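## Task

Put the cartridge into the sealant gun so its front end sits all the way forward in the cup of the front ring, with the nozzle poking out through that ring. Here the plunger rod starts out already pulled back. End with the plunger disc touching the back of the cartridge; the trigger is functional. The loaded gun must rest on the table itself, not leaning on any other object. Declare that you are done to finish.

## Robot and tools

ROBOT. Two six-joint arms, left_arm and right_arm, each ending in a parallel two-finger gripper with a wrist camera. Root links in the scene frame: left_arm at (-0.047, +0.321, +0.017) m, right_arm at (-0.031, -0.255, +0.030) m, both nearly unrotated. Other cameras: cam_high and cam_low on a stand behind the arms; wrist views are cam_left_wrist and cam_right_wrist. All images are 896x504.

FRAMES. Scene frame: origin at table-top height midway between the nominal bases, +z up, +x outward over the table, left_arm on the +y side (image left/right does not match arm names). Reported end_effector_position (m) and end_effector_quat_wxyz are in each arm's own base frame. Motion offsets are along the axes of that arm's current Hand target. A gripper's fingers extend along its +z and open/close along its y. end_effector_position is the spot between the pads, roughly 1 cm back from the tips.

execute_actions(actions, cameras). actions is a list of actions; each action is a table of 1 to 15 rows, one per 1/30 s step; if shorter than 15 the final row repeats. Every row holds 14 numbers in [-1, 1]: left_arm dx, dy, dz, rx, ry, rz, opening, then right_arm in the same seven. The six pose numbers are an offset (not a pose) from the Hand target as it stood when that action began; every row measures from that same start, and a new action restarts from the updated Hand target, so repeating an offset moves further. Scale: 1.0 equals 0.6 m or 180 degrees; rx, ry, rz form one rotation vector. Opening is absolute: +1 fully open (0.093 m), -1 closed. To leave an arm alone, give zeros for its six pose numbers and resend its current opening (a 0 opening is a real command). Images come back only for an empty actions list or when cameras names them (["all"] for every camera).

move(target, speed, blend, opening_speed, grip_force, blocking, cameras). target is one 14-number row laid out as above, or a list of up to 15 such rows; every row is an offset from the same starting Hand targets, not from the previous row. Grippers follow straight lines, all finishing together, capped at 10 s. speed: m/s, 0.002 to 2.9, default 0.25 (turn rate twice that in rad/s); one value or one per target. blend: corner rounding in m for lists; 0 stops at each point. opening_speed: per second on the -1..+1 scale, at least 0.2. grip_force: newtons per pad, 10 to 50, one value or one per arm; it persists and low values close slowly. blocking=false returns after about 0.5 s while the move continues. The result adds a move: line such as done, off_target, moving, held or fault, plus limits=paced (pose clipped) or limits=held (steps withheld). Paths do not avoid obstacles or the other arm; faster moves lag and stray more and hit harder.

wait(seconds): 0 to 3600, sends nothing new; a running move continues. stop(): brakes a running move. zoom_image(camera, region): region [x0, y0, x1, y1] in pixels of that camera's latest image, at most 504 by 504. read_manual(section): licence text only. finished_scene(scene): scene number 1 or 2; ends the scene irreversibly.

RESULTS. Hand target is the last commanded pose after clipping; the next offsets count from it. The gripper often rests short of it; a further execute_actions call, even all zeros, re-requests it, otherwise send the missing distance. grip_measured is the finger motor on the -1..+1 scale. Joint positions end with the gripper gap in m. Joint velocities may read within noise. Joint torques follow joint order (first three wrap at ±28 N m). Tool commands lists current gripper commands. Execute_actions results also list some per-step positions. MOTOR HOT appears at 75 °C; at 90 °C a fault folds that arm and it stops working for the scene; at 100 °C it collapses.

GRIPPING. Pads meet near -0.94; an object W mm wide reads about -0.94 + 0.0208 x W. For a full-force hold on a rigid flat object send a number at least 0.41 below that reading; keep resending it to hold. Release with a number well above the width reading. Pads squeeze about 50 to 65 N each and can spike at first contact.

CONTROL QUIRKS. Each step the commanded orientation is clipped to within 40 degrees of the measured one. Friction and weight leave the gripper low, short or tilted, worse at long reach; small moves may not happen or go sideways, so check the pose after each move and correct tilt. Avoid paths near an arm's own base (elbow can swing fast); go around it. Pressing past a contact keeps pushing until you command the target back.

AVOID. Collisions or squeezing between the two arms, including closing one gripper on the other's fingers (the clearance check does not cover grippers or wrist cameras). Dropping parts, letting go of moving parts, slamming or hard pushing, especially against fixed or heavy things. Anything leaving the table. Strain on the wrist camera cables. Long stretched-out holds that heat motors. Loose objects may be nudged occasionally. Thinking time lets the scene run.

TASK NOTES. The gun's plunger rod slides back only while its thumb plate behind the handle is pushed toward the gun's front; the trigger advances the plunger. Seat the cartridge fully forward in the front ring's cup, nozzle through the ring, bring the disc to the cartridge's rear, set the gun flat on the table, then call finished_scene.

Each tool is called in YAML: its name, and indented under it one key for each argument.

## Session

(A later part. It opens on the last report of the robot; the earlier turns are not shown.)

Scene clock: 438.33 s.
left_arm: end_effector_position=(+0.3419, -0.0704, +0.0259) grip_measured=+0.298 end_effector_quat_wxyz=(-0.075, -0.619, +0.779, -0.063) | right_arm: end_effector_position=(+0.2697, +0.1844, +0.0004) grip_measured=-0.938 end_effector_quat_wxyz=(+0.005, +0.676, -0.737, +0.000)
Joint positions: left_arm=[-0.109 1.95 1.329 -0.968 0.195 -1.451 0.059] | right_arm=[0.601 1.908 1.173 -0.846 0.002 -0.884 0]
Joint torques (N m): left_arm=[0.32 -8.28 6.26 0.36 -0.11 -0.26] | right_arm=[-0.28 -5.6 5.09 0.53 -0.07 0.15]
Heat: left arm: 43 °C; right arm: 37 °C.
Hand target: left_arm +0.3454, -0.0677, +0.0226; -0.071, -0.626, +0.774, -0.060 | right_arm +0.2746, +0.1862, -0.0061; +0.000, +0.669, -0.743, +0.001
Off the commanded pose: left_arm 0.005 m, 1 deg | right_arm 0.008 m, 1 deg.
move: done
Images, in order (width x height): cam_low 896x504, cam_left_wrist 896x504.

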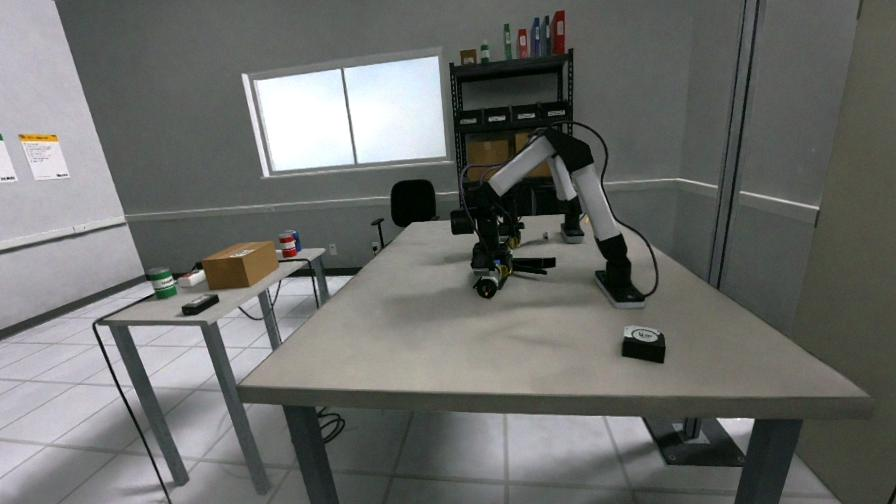

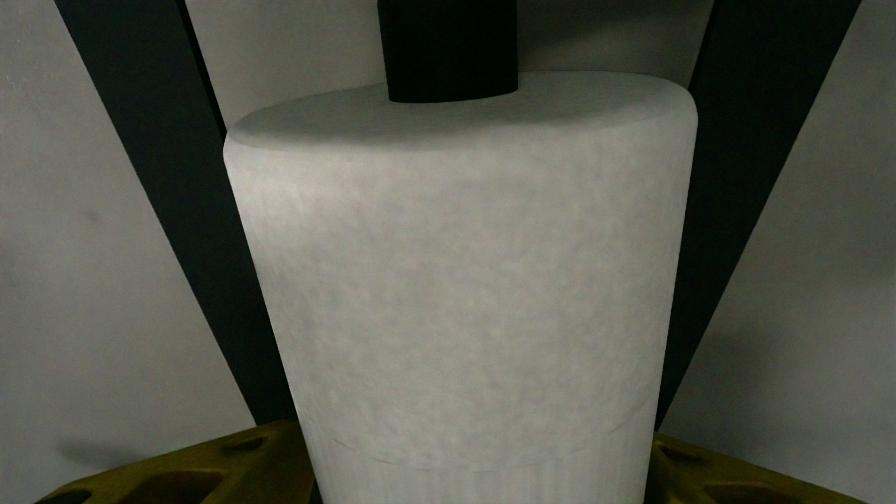

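move:
  target: [0.006,0,-0.0328,0,0,0,0.3,0,0,0,0,0,0,-1]
  speed: 0.06
  cameras: ["cam_left_wrist"]

Scene clock: 444.37 s.
left_arm: end_effector_position=(+0.3432, -0.0705, +0.0313) grip_measured=+0.298 end_effector_quat_wxyz=(-0.076, -0.619, +0.779, -0.062) | right_arm: end_effector_position=(+0.2701, +0.1844, +0.0004) grip_measured=-0.938 end_effector_quat_wxyz=(+0.005, +0.676, -0.737, +0.001)
Joint positions: left_arm=[-0.109 1.95 1.352 -0.994 0.195 -1.451 0.06] | right_arm=[0.601 1.908 1.173 -0.844 0.004 -0.884 0]
Joint torques (N m): left_arm=[0.35 -10.78 8.31 -0.14 -0.11 -0.26] | right_arm=[-0.21 -5.71 5.07 0.53 -0.07 0.18]
Heat: left arm: 43 °C; right arm: 37 °C.
Hand target: left_arm +0.3453, -0.0676, +0.0426; -0.071, -0.626, +0.774, -0.060 | right_arm +0.2746, +0.1862, -0.0061; +0.000, +0.669, -0.743, +0.001
Off the commanded pose: left_arm 0.012 m, 1 deg | right_arm 0.008 m, 1 deg.
move: off_target (left_arm)

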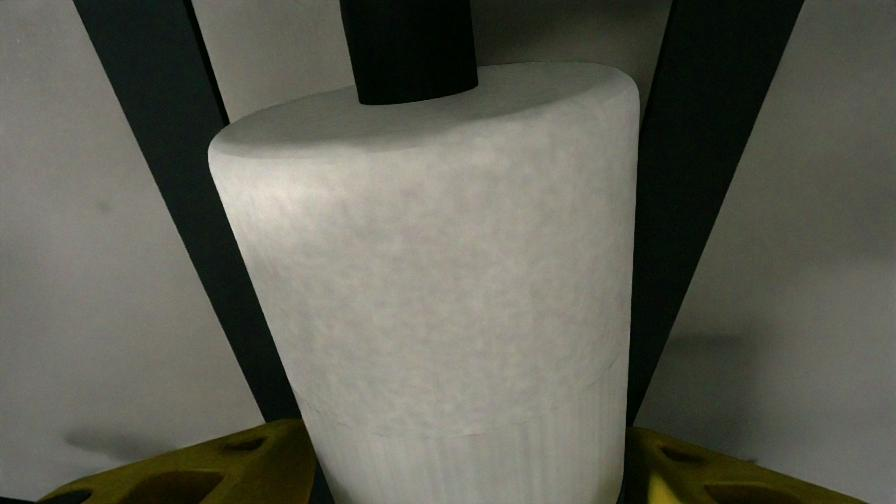

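move:
  target: [0.001,0,-0.007,0,0,0,0.3,0,0,0,0,0,0,-1]
  speed: 0.06

move:
  target: [0,0,0,0,0,0,-0.4,0,0,0,0,0,0,-1]
  opening_speed: 0.4
  cameras: ["cam_left_wrist","cam_low","cam_high"]

zoom_image:
  camera: "cam_low"
  region: [460, 230, 560, 310]

Scene clock: 451.70 s.
left_arm: end_effector_position=(+0.3431, -0.0705, +0.0338) grip_measured=+0.298 end_effector_quat_wxyz=(-0.078, -0.619, +0.779, -0.060) | right_arm: end_effector_position=(+0.2701, +0.1844, +0.0004) grip_measured=-0.938 end_effector_quat_wxyz=(+0.005, +0.676, -0.737, +0.001)
Joint positions: left_arm=[-0.109 1.95 1.363 -1.01 0.195 -1.451 0.06] | right_arm=[0.601 1.908 1.173 -0.844 0.004 -0.884 0]
Joint torques (N m): left_arm=[0.43 -11.3 8.28 -0.13 -0.11 -0.25] | right_arm=[-0.24 -5.5 5.04 0.53 -0.1 0.19]
Heat: left arm: 43 °C; right arm: 37 °C.
Hand target: left_arm +0.3454, -0.0674, +0.0468; -0.071, -0.626, +0.774, -0.060 | right_arm +0.2746, +0.1862, -0.0061; +0.000, +0.669, -0.743, +0.001
Off the commanded pose: left_arm 0.014 m, 1 deg | right_arm 0.008 m, 1 deg.
move: off_target (left_arm)

Scene clock: 453.97 s.
left_arm: end_effector_position=(+0.3462, -0.0709, +0.0345) grip_measured=-0.072 end_effector_quat_wxyz=(-0.074, -0.624, +0.776, -0.064) | right_arm: end_effector_position=(+0.2704, +0.1840, +0.0004) grip_measured=-0.938 end_effector_quat_wxyz=(+0.005, +0.676, -0.737, +0.003)
Joint positions: left_arm=[-0.109 1.95 1.366 -1.001 0.195 -1.463 0.042] | right_arm=[0.601 1.908 1.173 -0.844 0.007 -0.884 0]
Joint torques (N m): left_arm=[0.42 -11.3 8.1 -0.13 -0.1 -0.22] | right_arm=[-0.34 -5.38 5.05 0.53 -0.1 0.18]
Heat: left arm: 44 °C; right arm: 37 °C.
Hand target: left_arm +0.3454, -0.0674, +0.0469; -0.071, -0.626, +0.774, -0.060 | right_arm +0.2746, +0.1862, -0.0061; +0.000, +0.669, -0.743, +0.001
Off the commanded pose: left_arm 0.013 m, 1 deg | right_arm 0.008 m, 1 deg.
move: done
Images, in order (width x height): cam_high 896x504, cam_low 896x504, cam_left_wrist 896x504.

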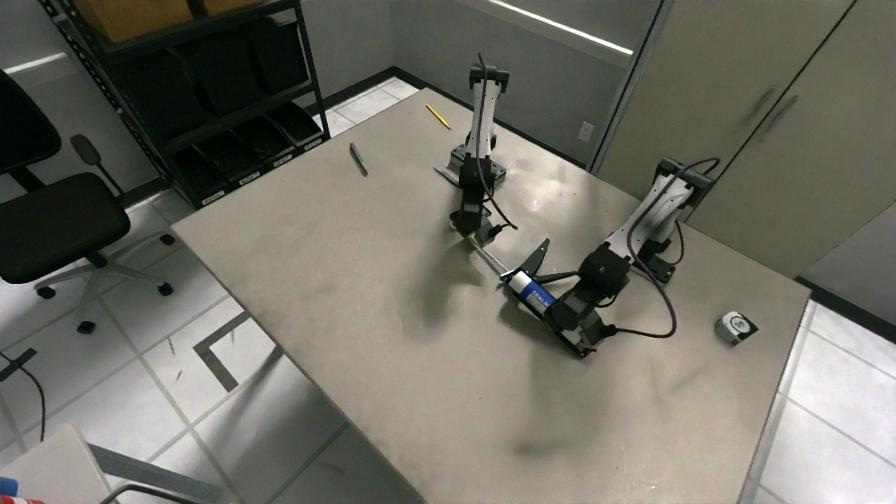

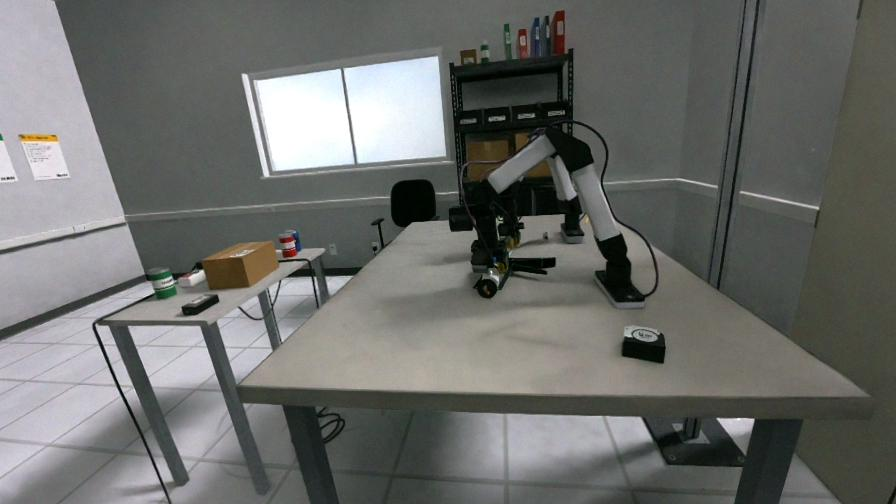

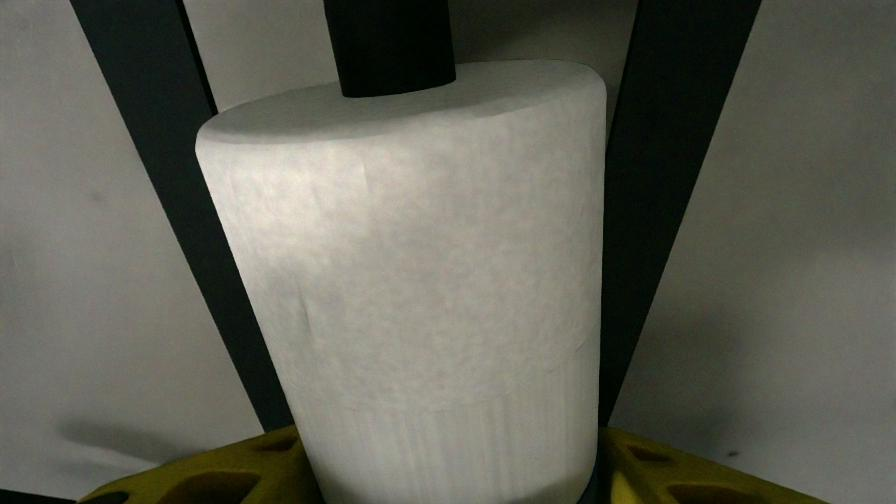

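Scaled by 5.040 from the camera's image (finer frame: 1280x720).

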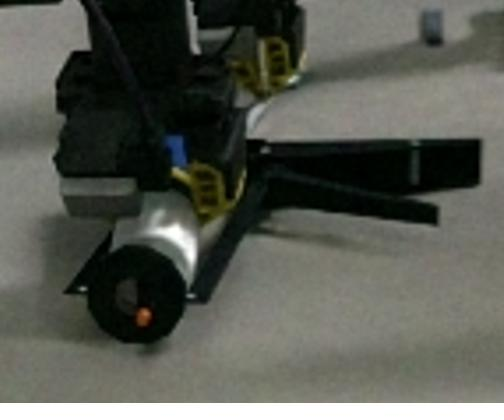

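zoom_image:
  camera: "cam_high"
  region: [470, 220, 630, 370]

Scaled by 3.150 from the camera's image (finer frame: 1280x720).

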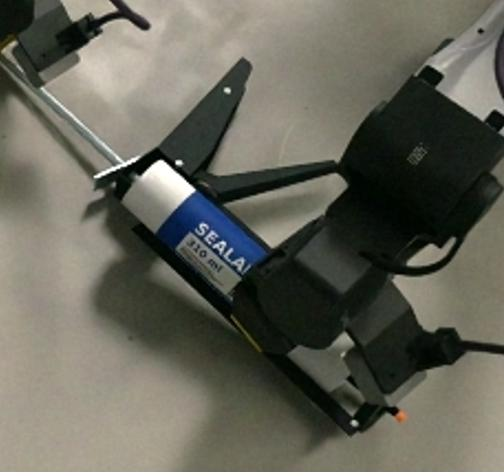

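move:
  target: [0.003,0,-0.0165,0,0.0278,0,-0.5,0,0,0,0,0,0,-1]
  speed: 0.06
  cameras: ["cam_left_wrist","cam_high"]

zoom_image:
  camera: "cam_high"
  region: [470, 220, 630, 370]

Scene clock: 467.00 s.
left_arm: end_effector_position=(+0.3441, -0.0620, +0.0389) grip_measured=-0.079 end_effector_quat_wxyz=(-0.088, -0.623, +0.774, -0.068) | right_arm: end_effector_position=(+0.2707, +0.1842, +0.0004) grip_measured=-0.938 end_effector_quat_wxyz=(+0.004, +0.676, -0.737, +0.003)
Joint positions: left_arm=[-0.072 1.95 1.38 -1.037 0.221 -1.425 0.041] | right_arm=[0.601 1.908 1.173 -0.843 0.007 -0.884 0]
Joint torques (N m): left_arm=[0.64 -11.06 9.52 -0.31 0.47 -0.09] | right_arm=[-0.32 -5.46 4.98 0.53 -0.12 0.16]
Heat: left arm: 45 °C; right arm: 37 °C.
Hand target: left_arm +0.3453, -0.0673, +0.0569; -0.105, -0.623, +0.770, -0.087 | right_arm +0.2746, +0.1862, -0.0061; +0.000, +0.669, -0.743, +0.001
Off the commanded pose: left_arm 0.019 m, 3 deg | right_arm 0.008 m, 1 deg.
move: off_target (left_arm)
Images, in order (width x height): cam_high 896x504, cam_left_wrist 896x504.

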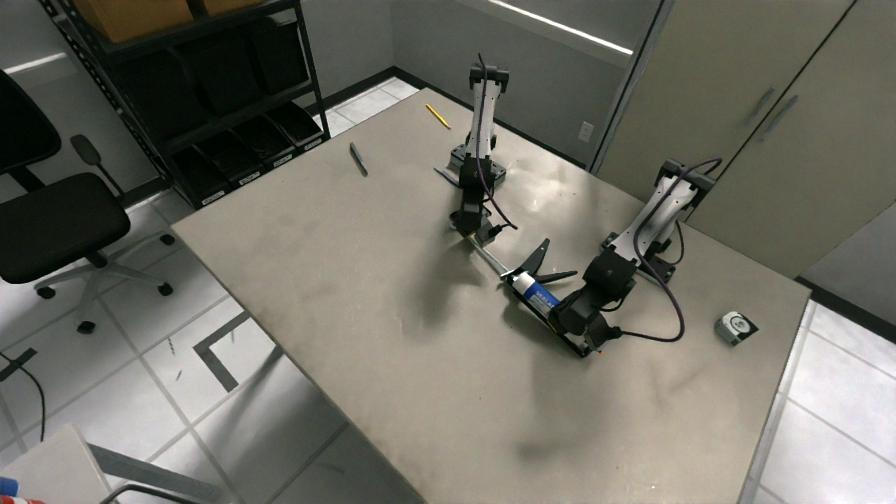

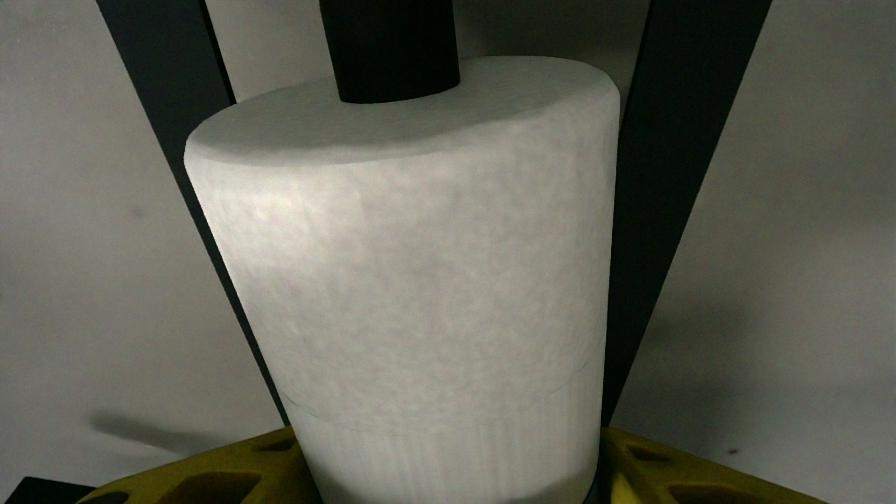

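Scaled by 3.150 from the camera's image (finer frame: 1280x720).

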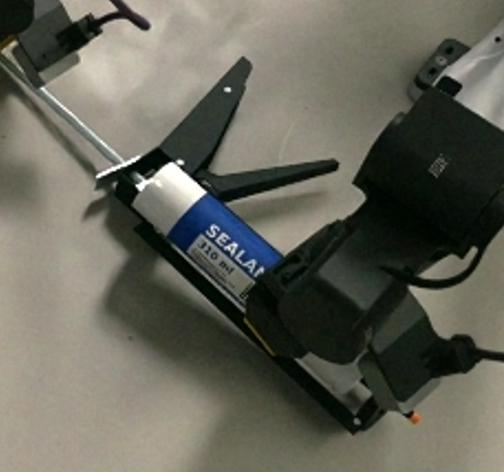

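move:
  target: [-0.003,0,0.011,0.0097,0,-0.0348,0.28,0,0,0,0,0,0,-1]
  speed: 0.06
  opening_speed: 0.8
  cameras: ["cam_left_wrist"]

move:
  target: [0,0,0,0,0,0,-0.5,0,0,0,0,0,0,-1]
  opening_speed: 0.5
  cameras: ["cam_left_wrist","cam_high"]

zoom_image:
  camera: "cam_high"
  region: [470, 220, 630, 370]

Scene clock: 480.43 s.
left_arm: end_effector_position=(+0.3416, -0.0678, +0.0406) grip_measured=+0.278 end_effector_quat_wxyz=(-0.107, -0.657, +0.743, -0.074) | right_arm: end_effector_position=(+0.2707, +0.1842, +0.0004) grip_measured=-0.938 end_effector_quat_wxyz=(+0.004, +0.676, -0.737, +0.003)
Joint positions: left_arm=[-0.072 1.95 1.38 -1.047 0.258 -1.515 0.059] | right_arm=[0.601 1.908 1.173 -0.843 0.007 -0.884 0]
Joint torques (N m): left_arm=[0.88 -12.36 5.26 0.35 0.13 -0.32] | right_arm=[-0.23 -5.45 4.97 0.52 -0.08 0.21]
Heat: left arm: 46 °C; right arm: 37 °C.
Hand target: left_arm +0.3453, -0.0674, +0.0499; -0.100, -0.666, +0.734, -0.093 | right_arm +0.2746, +0.1862, -0.0061; +0.000, +0.669, -0.743, +0.001
Off the commanded pose: left_arm 0.010 m, 3 deg | right_arm 0.008 m, 1 deg.
move: off_target (left_arm)

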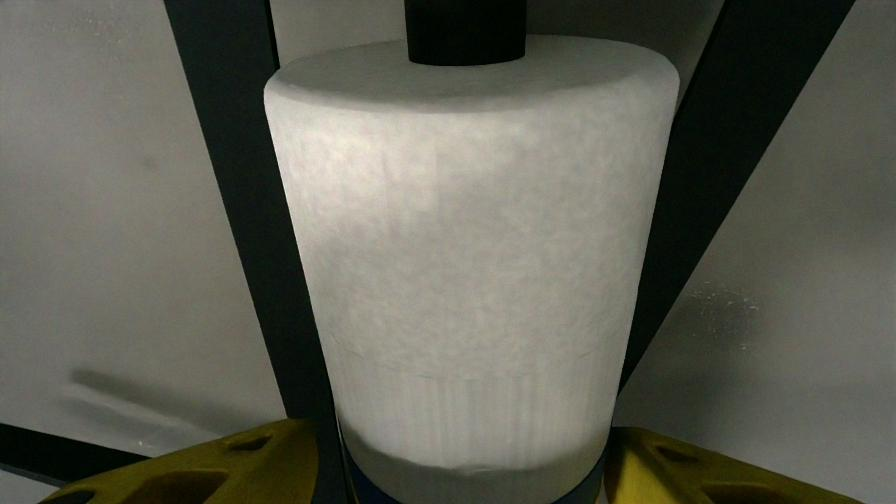

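Scene clock: 482.50 s.
left_arm: end_effector_position=(+0.3437, -0.0680, +0.0405) grip_measured=-0.124 end_effector_quat_wxyz=(-0.104, -0.657, +0.743, -0.077) | right_arm: end_effector_position=(+0.2707, +0.1842, +0.0004) grip_measured=-0.938 end_effector_quat_wxyz=(+0.004, +0.676, -0.737, +0.003)
Joint positions: left_arm=[-0.072 1.95 1.38 -1.037 0.258 -1.517 0.039] | right_arm=[0.601 1.908 1.173 -0.843 0.007 -0.884 0]
Joint torques (N m): left_arm=[0.83 -12.48 5.29 0.31 0.13 -0.29] | right_arm=[-0.34 -5.6 5.15 0.53 -0.06 0.15]
Heat: left arm: 47 °C; right arm: 37 °C.
Hand target: left_arm +0.3453, -0.0674, +0.0499; -0.100, -0.666, +0.734, -0.093 | right_arm +0.2746, +0.1862, -0.0061; +0.000, +0.669, -0.743, +0.001
Off the commanded pose: left_arm 0.010 m, 2 deg | right_arm 0.008 m, 1 deg.
move: done
Images, in order (width x height): cam_high 896x504, cam_left_wrist 896x504.

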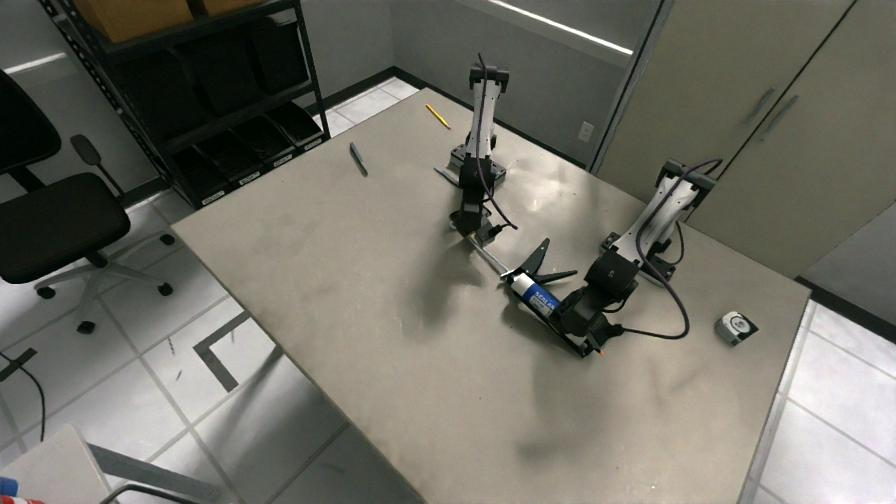

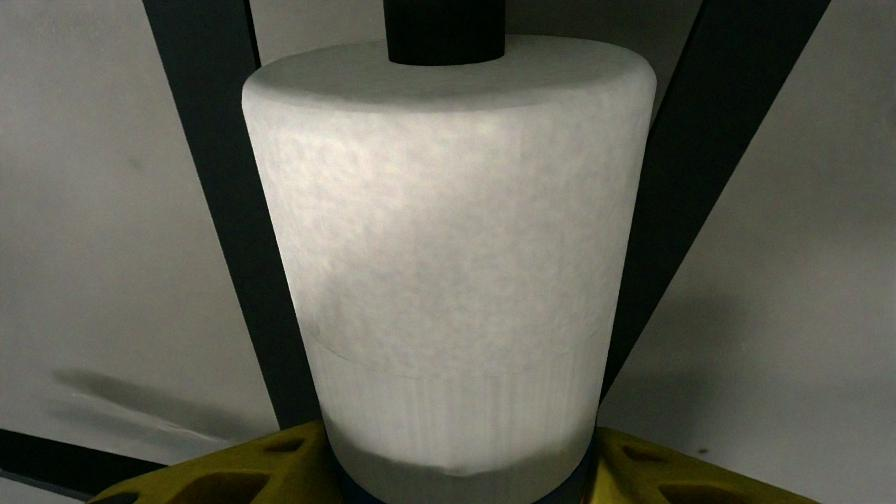

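Scaled by 3.150 from the camera's image (finer frame: 1280x720).

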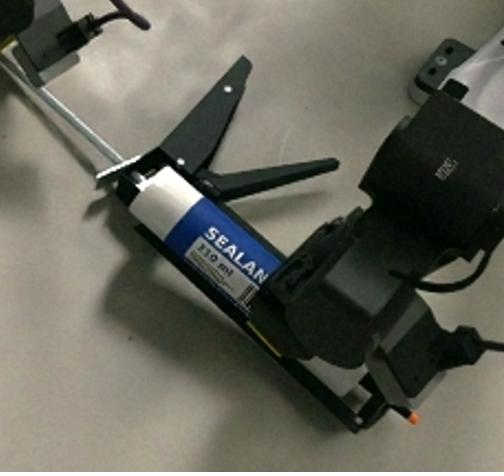

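move:
  target: [0.0018,0.0133,-0.0064,-0.0118,0,0.0423,-0.5,0,0,0,0,0,0,-1]
  speed: 0.06
  cameras: ["cam_left_wrist","cam_high"]

zoom_image:
  camera: "cam_high"
  region: [470, 220, 630, 370]

Scene clock: 494.70 s.
left_arm: end_effector_position=(+0.3426, -0.0666, +0.0405) grip_measured=-0.132 end_effector_quat_wxyz=(-0.103, -0.629, +0.766, -0.079) | right_arm: end_effector_position=(+0.2706, +0.1844, +0.0004) grip_measured=-0.938 end_effector_quat_wxyz=(+0.004, +0.676, -0.737, +0.002)
Joint positions: left_arm=[-0.069 1.95 1.38 -1.044 0.258 -1.438 0.039] | right_arm=[0.601 1.908 1.173 -0.843 0.005 -0.884 0]
Joint torques (N m): left_arm=[0.31 -12.51 6.42 -0.17 0.09 0.15] | right_arm=[-0.32 -5.55 4.94 0.53 -0.08 0.19]
Heat: left arm: 49 °C; right arm: 37 °C.
Hand target: left_arm +0.3374, -0.0667, +0.0539; -0.106, -0.613, +0.778, -0.086 | right_arm +0.2746, +0.1862, -0.0061; +0.000, +0.669, -0.743, +0.001
Off the commanded pose: left_arm 0.014 m, 2 deg | right_arm 0.008 m, 1 deg.
move: off_target (left_arm)
Images, in order (width x height): cam_high 896x504, cam_left_wrist 896x504.

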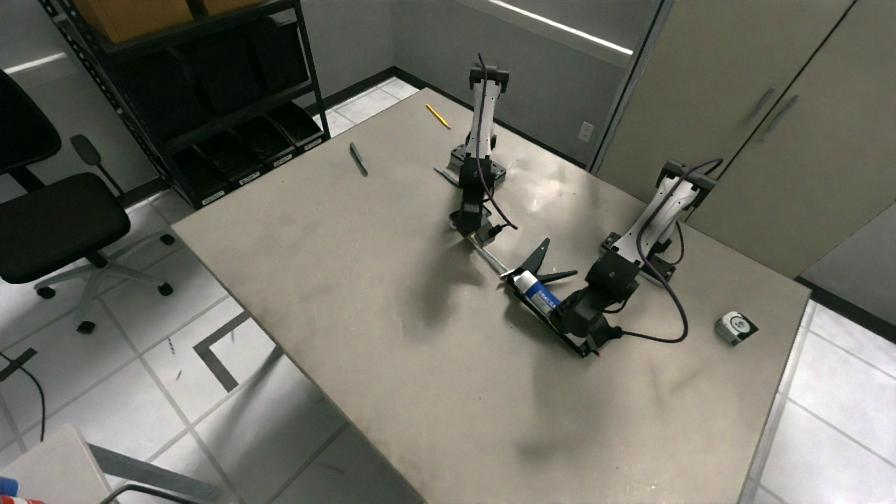

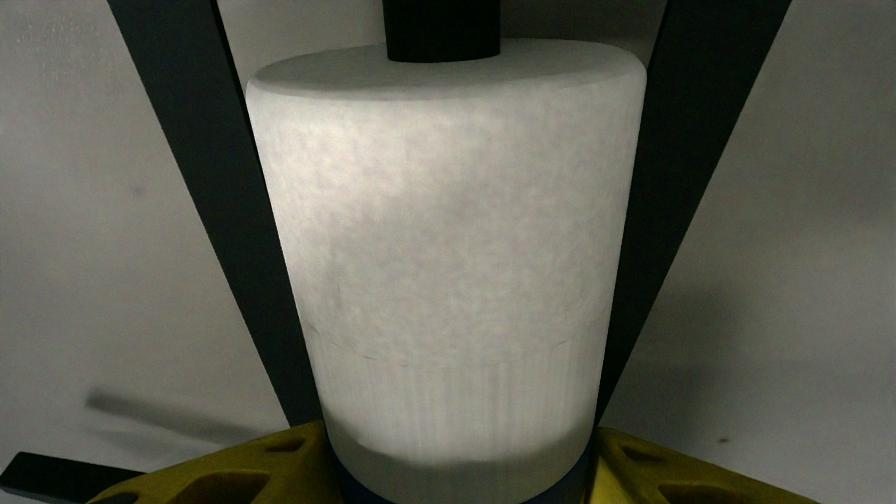

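Scaled by 3.150 from the camera's image (finer frame: 1280x720).

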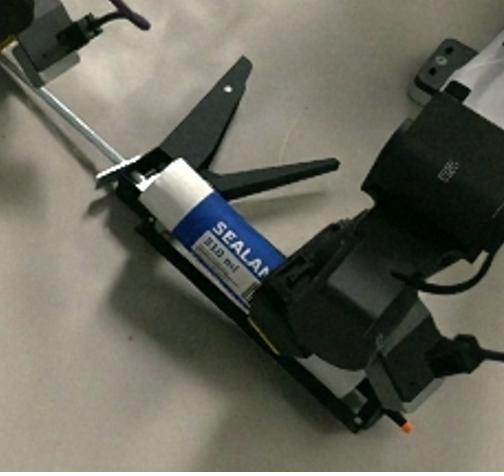

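move:
  target: [-0.017,0.0033,-0.001,-0.0038,0,0.0134,-0.5,0,0,0,0,0,0,-1]
  speed: 0.08
  cameras: ["cam_left_wrist","cam_high","cam_low"]

zoom_image:
  camera: "cam_high"
  region: [470, 220, 630, 370]

zoom_image:
  camera: "cam_low"
  region: [460, 230, 560, 310]

Scene clock: 510.67 s.
left_arm: end_effector_position=(+0.3390, -0.0580, +0.0409) grip_measured=-0.132 end_effector_quat_wxyz=(-0.107, -0.602, +0.787, -0.079) | right_arm: end_effector_position=(+0.2704, +0.1846, +0.0004) grip_measured=-0.938 end_effector_quat_wxyz=(+0.004, +0.676, -0.737, +0.001)
Joint positions: left_arm=[-0.043 1.95 1.38 -1.065 0.259 -1.342 0.039] | right_arm=[0.601 1.908 1.173 -0.843 0.004 -0.884 0]
Joint torques (N m): left_arm=[0.59 -11.19 7.38 -0.16 0.02 -0.03] | right_arm=[-0.28 -5.35 5.18 0.5 -0.08 0.2]
Heat: left arm: 52 °C; right arm: 37 °C.
Hand target: left_arm +0.3378, -0.0565, +0.0517; -0.108, -0.596, +0.791, -0.083 | right_arm +0.2746, +0.1862, -0.0061; +0.000, +0.669, -0.743, +0.001
Off the commanded pose: left_arm 0.011 m, 1 deg | right_arm 0.008 m, 1 deg.
move: off_target (left_arm)
Images, in order (width x height): cam_high 896x504, cam_low 896x504, cam_left_wrist 896x504.

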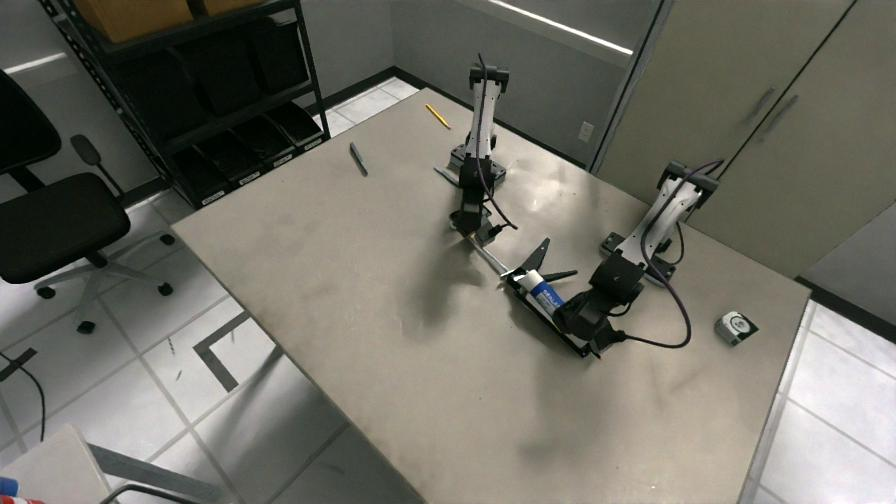

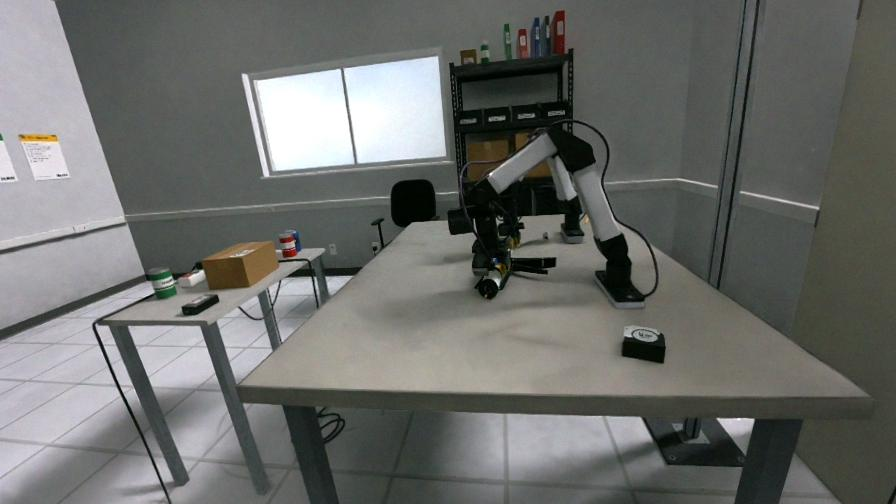

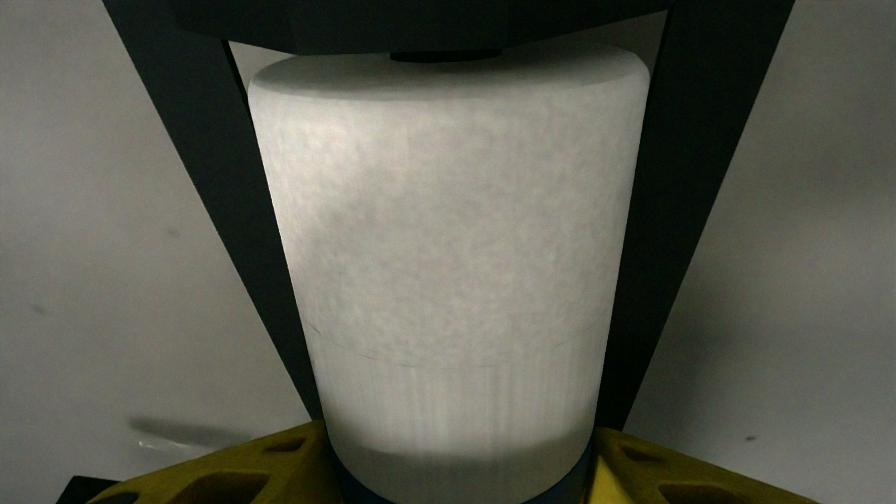

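Scaled by 3.150 from the camera's image (finer frame: 1280x720).

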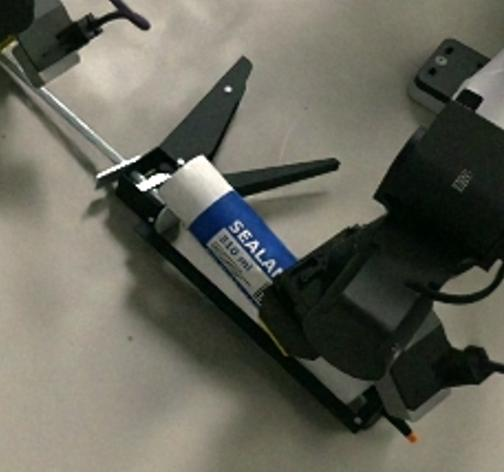

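Scaled by 5.040 from the camera's image (finer frame: 1280x720).

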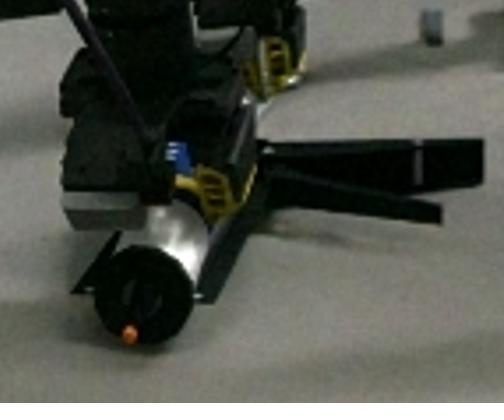

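zoom_image:
  camera: "cam_left_wrist"
  region: [100, 0, 800, 120]

Region (100, 0, 800, 120) is 700x120 pixels. A region can be at most 504 by 504 pixels.

zoom_image:
  camera: "cam_left_wrist"
  region: [180, 0, 684, 120]

Scaled by 1.000.

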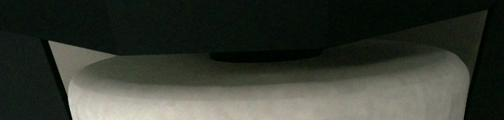

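move:
  target: [-0.028,0,0.013,0,0,0,-0.5,0,0,0,0,0,0,-1]
  speed: 0.08
  cameras: ["cam_left_wrist","cam_high","cam_low"]

zoom_image:
  camera: "cam_high"
  region: [470, 220, 630, 370]

zoom_image:
  camera: "cam_low"
  region: [460, 230, 560, 310]

Scene clock: 540.63 s.
left_arm: end_effector_position=(+0.3412, -0.0440, +0.0382) grip_measured=-0.132 end_effector_quat_wxyz=(-0.103, -0.596, +0.792, -0.080) | right_arm: end_effector_position=(+0.2707, +0.1849, +0.0004) grip_measured=-0.938 end_effector_quat_wxyz=(+0.003, +0.676, -0.737, +0.001)
Joint positions: left_arm=[-0.005 1.957 1.38 -1.062 0.253 -1.286 0.039] | right_arm=[0.601 1.908 1.173 -0.841 0.004 -0.884 0]
Joint torques (N m): left_arm=[0.61 -9.13 6.76 0.12 0.08 -0.07] | right_arm=[-0.36 -5.29 5.11 0.49 -0.08 0.18]
Heat: left arm: 52 °C; right arm: 37 °C.
Hand target: left_arm +0.3417, -0.0430, +0.0397; -0.108, -0.596, +0.791, -0.084 | right_arm +0.2746, +0.1862, -0.0061; +0.000, +0.669, -0.743, +0.001
Off the commanded pose: left_arm 0.002 m, 1 deg | right_arm 0.008 m, 1 deg.
move: done
Images, in order (width x height): cam_high 896x504, cam_low 896x504, cam_left_wrist 896x504.

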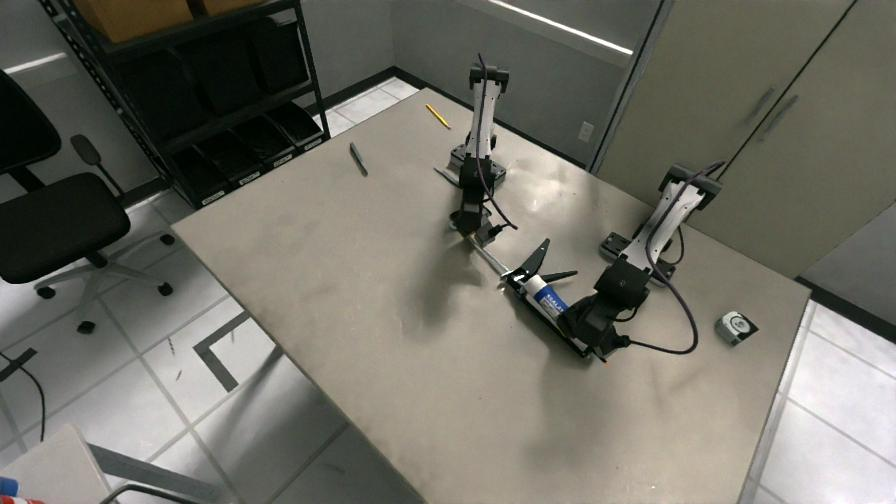

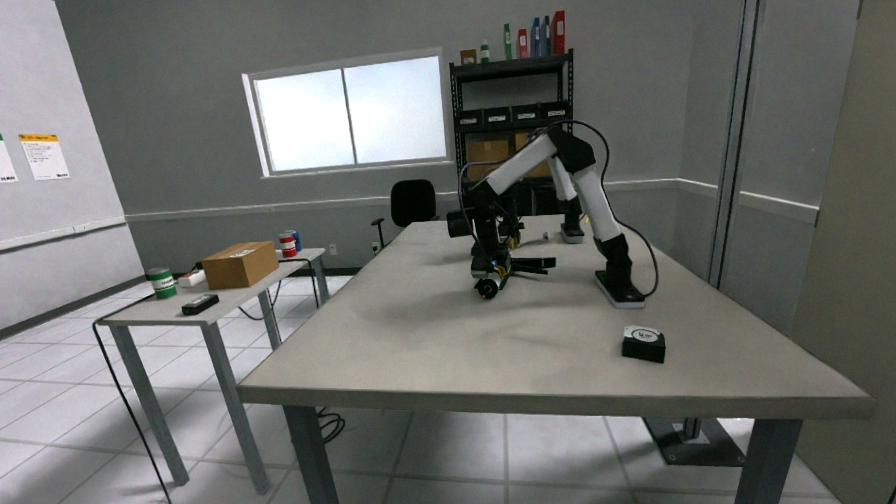

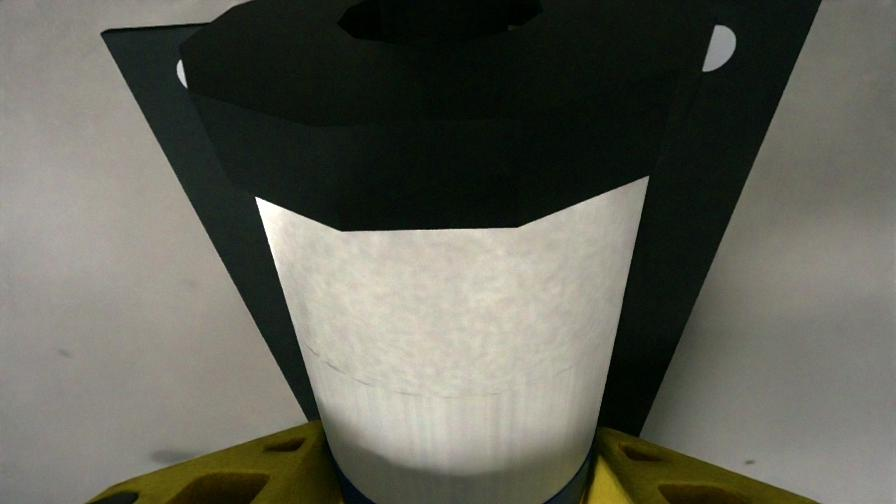

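Scaled by 3.150 from the camera's image (finer frame: 1280x720).

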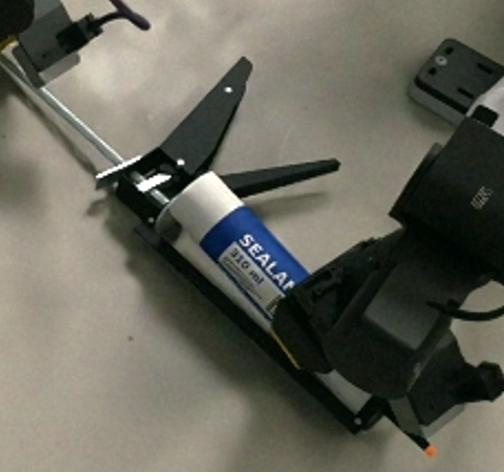

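Scaled by 5.040 from the camera's image (finer frame: 1280x720).

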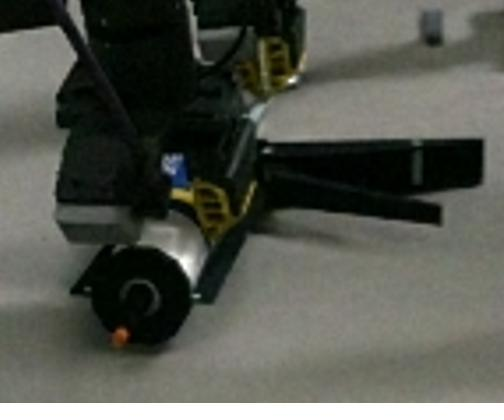

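move:
  target: [-0.0137,0,0.0238,0,-0.0444,0,-0.5,0,0,0,0,0,0,-1]
  speed: 0.06
  cameras: ["cam_left_wrist","cam_high"]

zoom_image:
  camera: "cam_high"
  region: [470, 220, 630, 370]

Scene clock: 554.23 s.
left_arm: end_effector_position=(+0.3430, -0.0402, +0.0259) grip_measured=-0.132 end_effector_quat_wxyz=(-0.065, -0.604, +0.793, -0.046) | right_arm: end_effector_position=(+0.2703, +0.1849, +0.0004) grip_measured=-0.938 end_effector_quat_wxyz=(+0.004, +0.676, -0.737, +0.000)
Joint positions: left_arm=[-0.042 1.957 1.344 -0.999 0.153 -1.342 0.039] | right_arm=[0.601 1.908 1.173 -0.843 0.002 -0.884 0]
Joint torques (N m): left_arm=[-0.81 -10.41 4.12 0.46 -0.3 -0.23] | right_arm=[-0.27 -5.44 5.16 0.47 -0.08 0.18]
Heat: left arm: 50 °C; right arm: 37 °C.
Hand target: left_arm +0.3429, -0.0391, +0.0238; -0.052, -0.601, +0.797, -0.042 | right_arm +0.2746, +0.1862, -0.0061; +0.000, +0.669, -0.743, +0.001
Off the commanded pose: left_arm 0.002 m, 2 deg | right_arm 0.008 m, 1 deg.
move: done
Images, in order (width x height): cam_high 896x504, cam_left_wrist 896x504.

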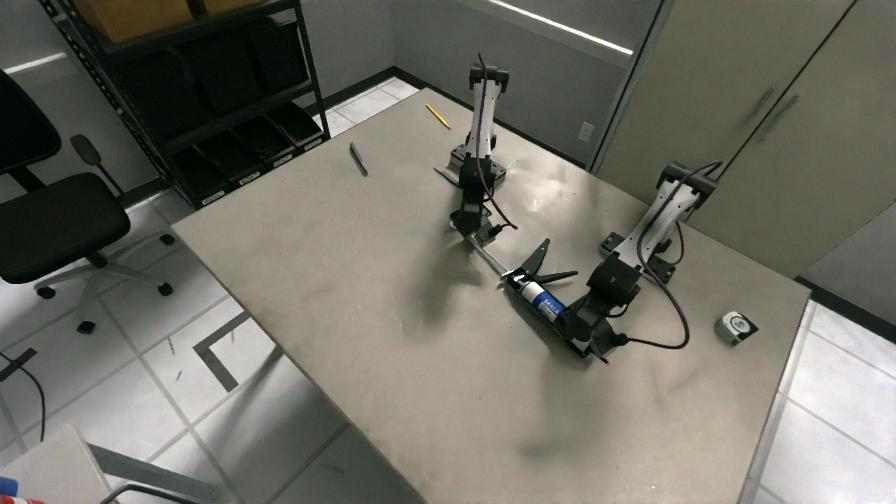

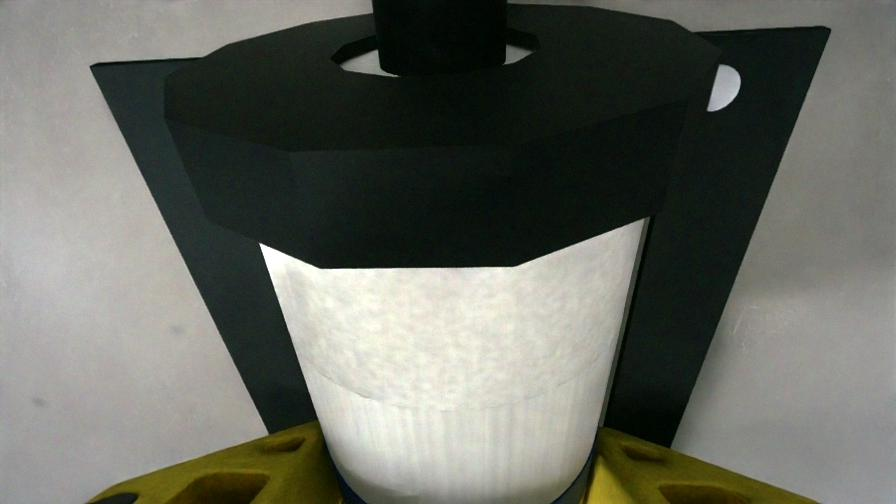

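Scaled by 3.150 from the camera's image (finer frame: 1280x720).

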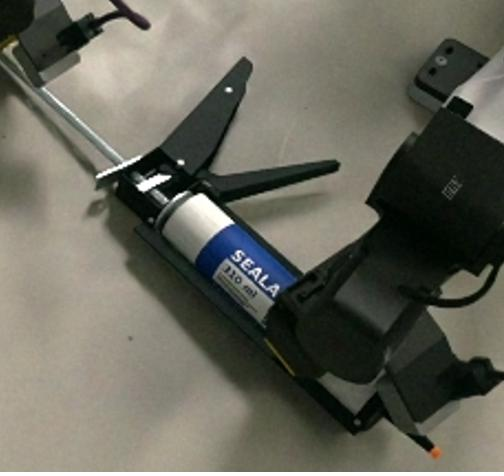

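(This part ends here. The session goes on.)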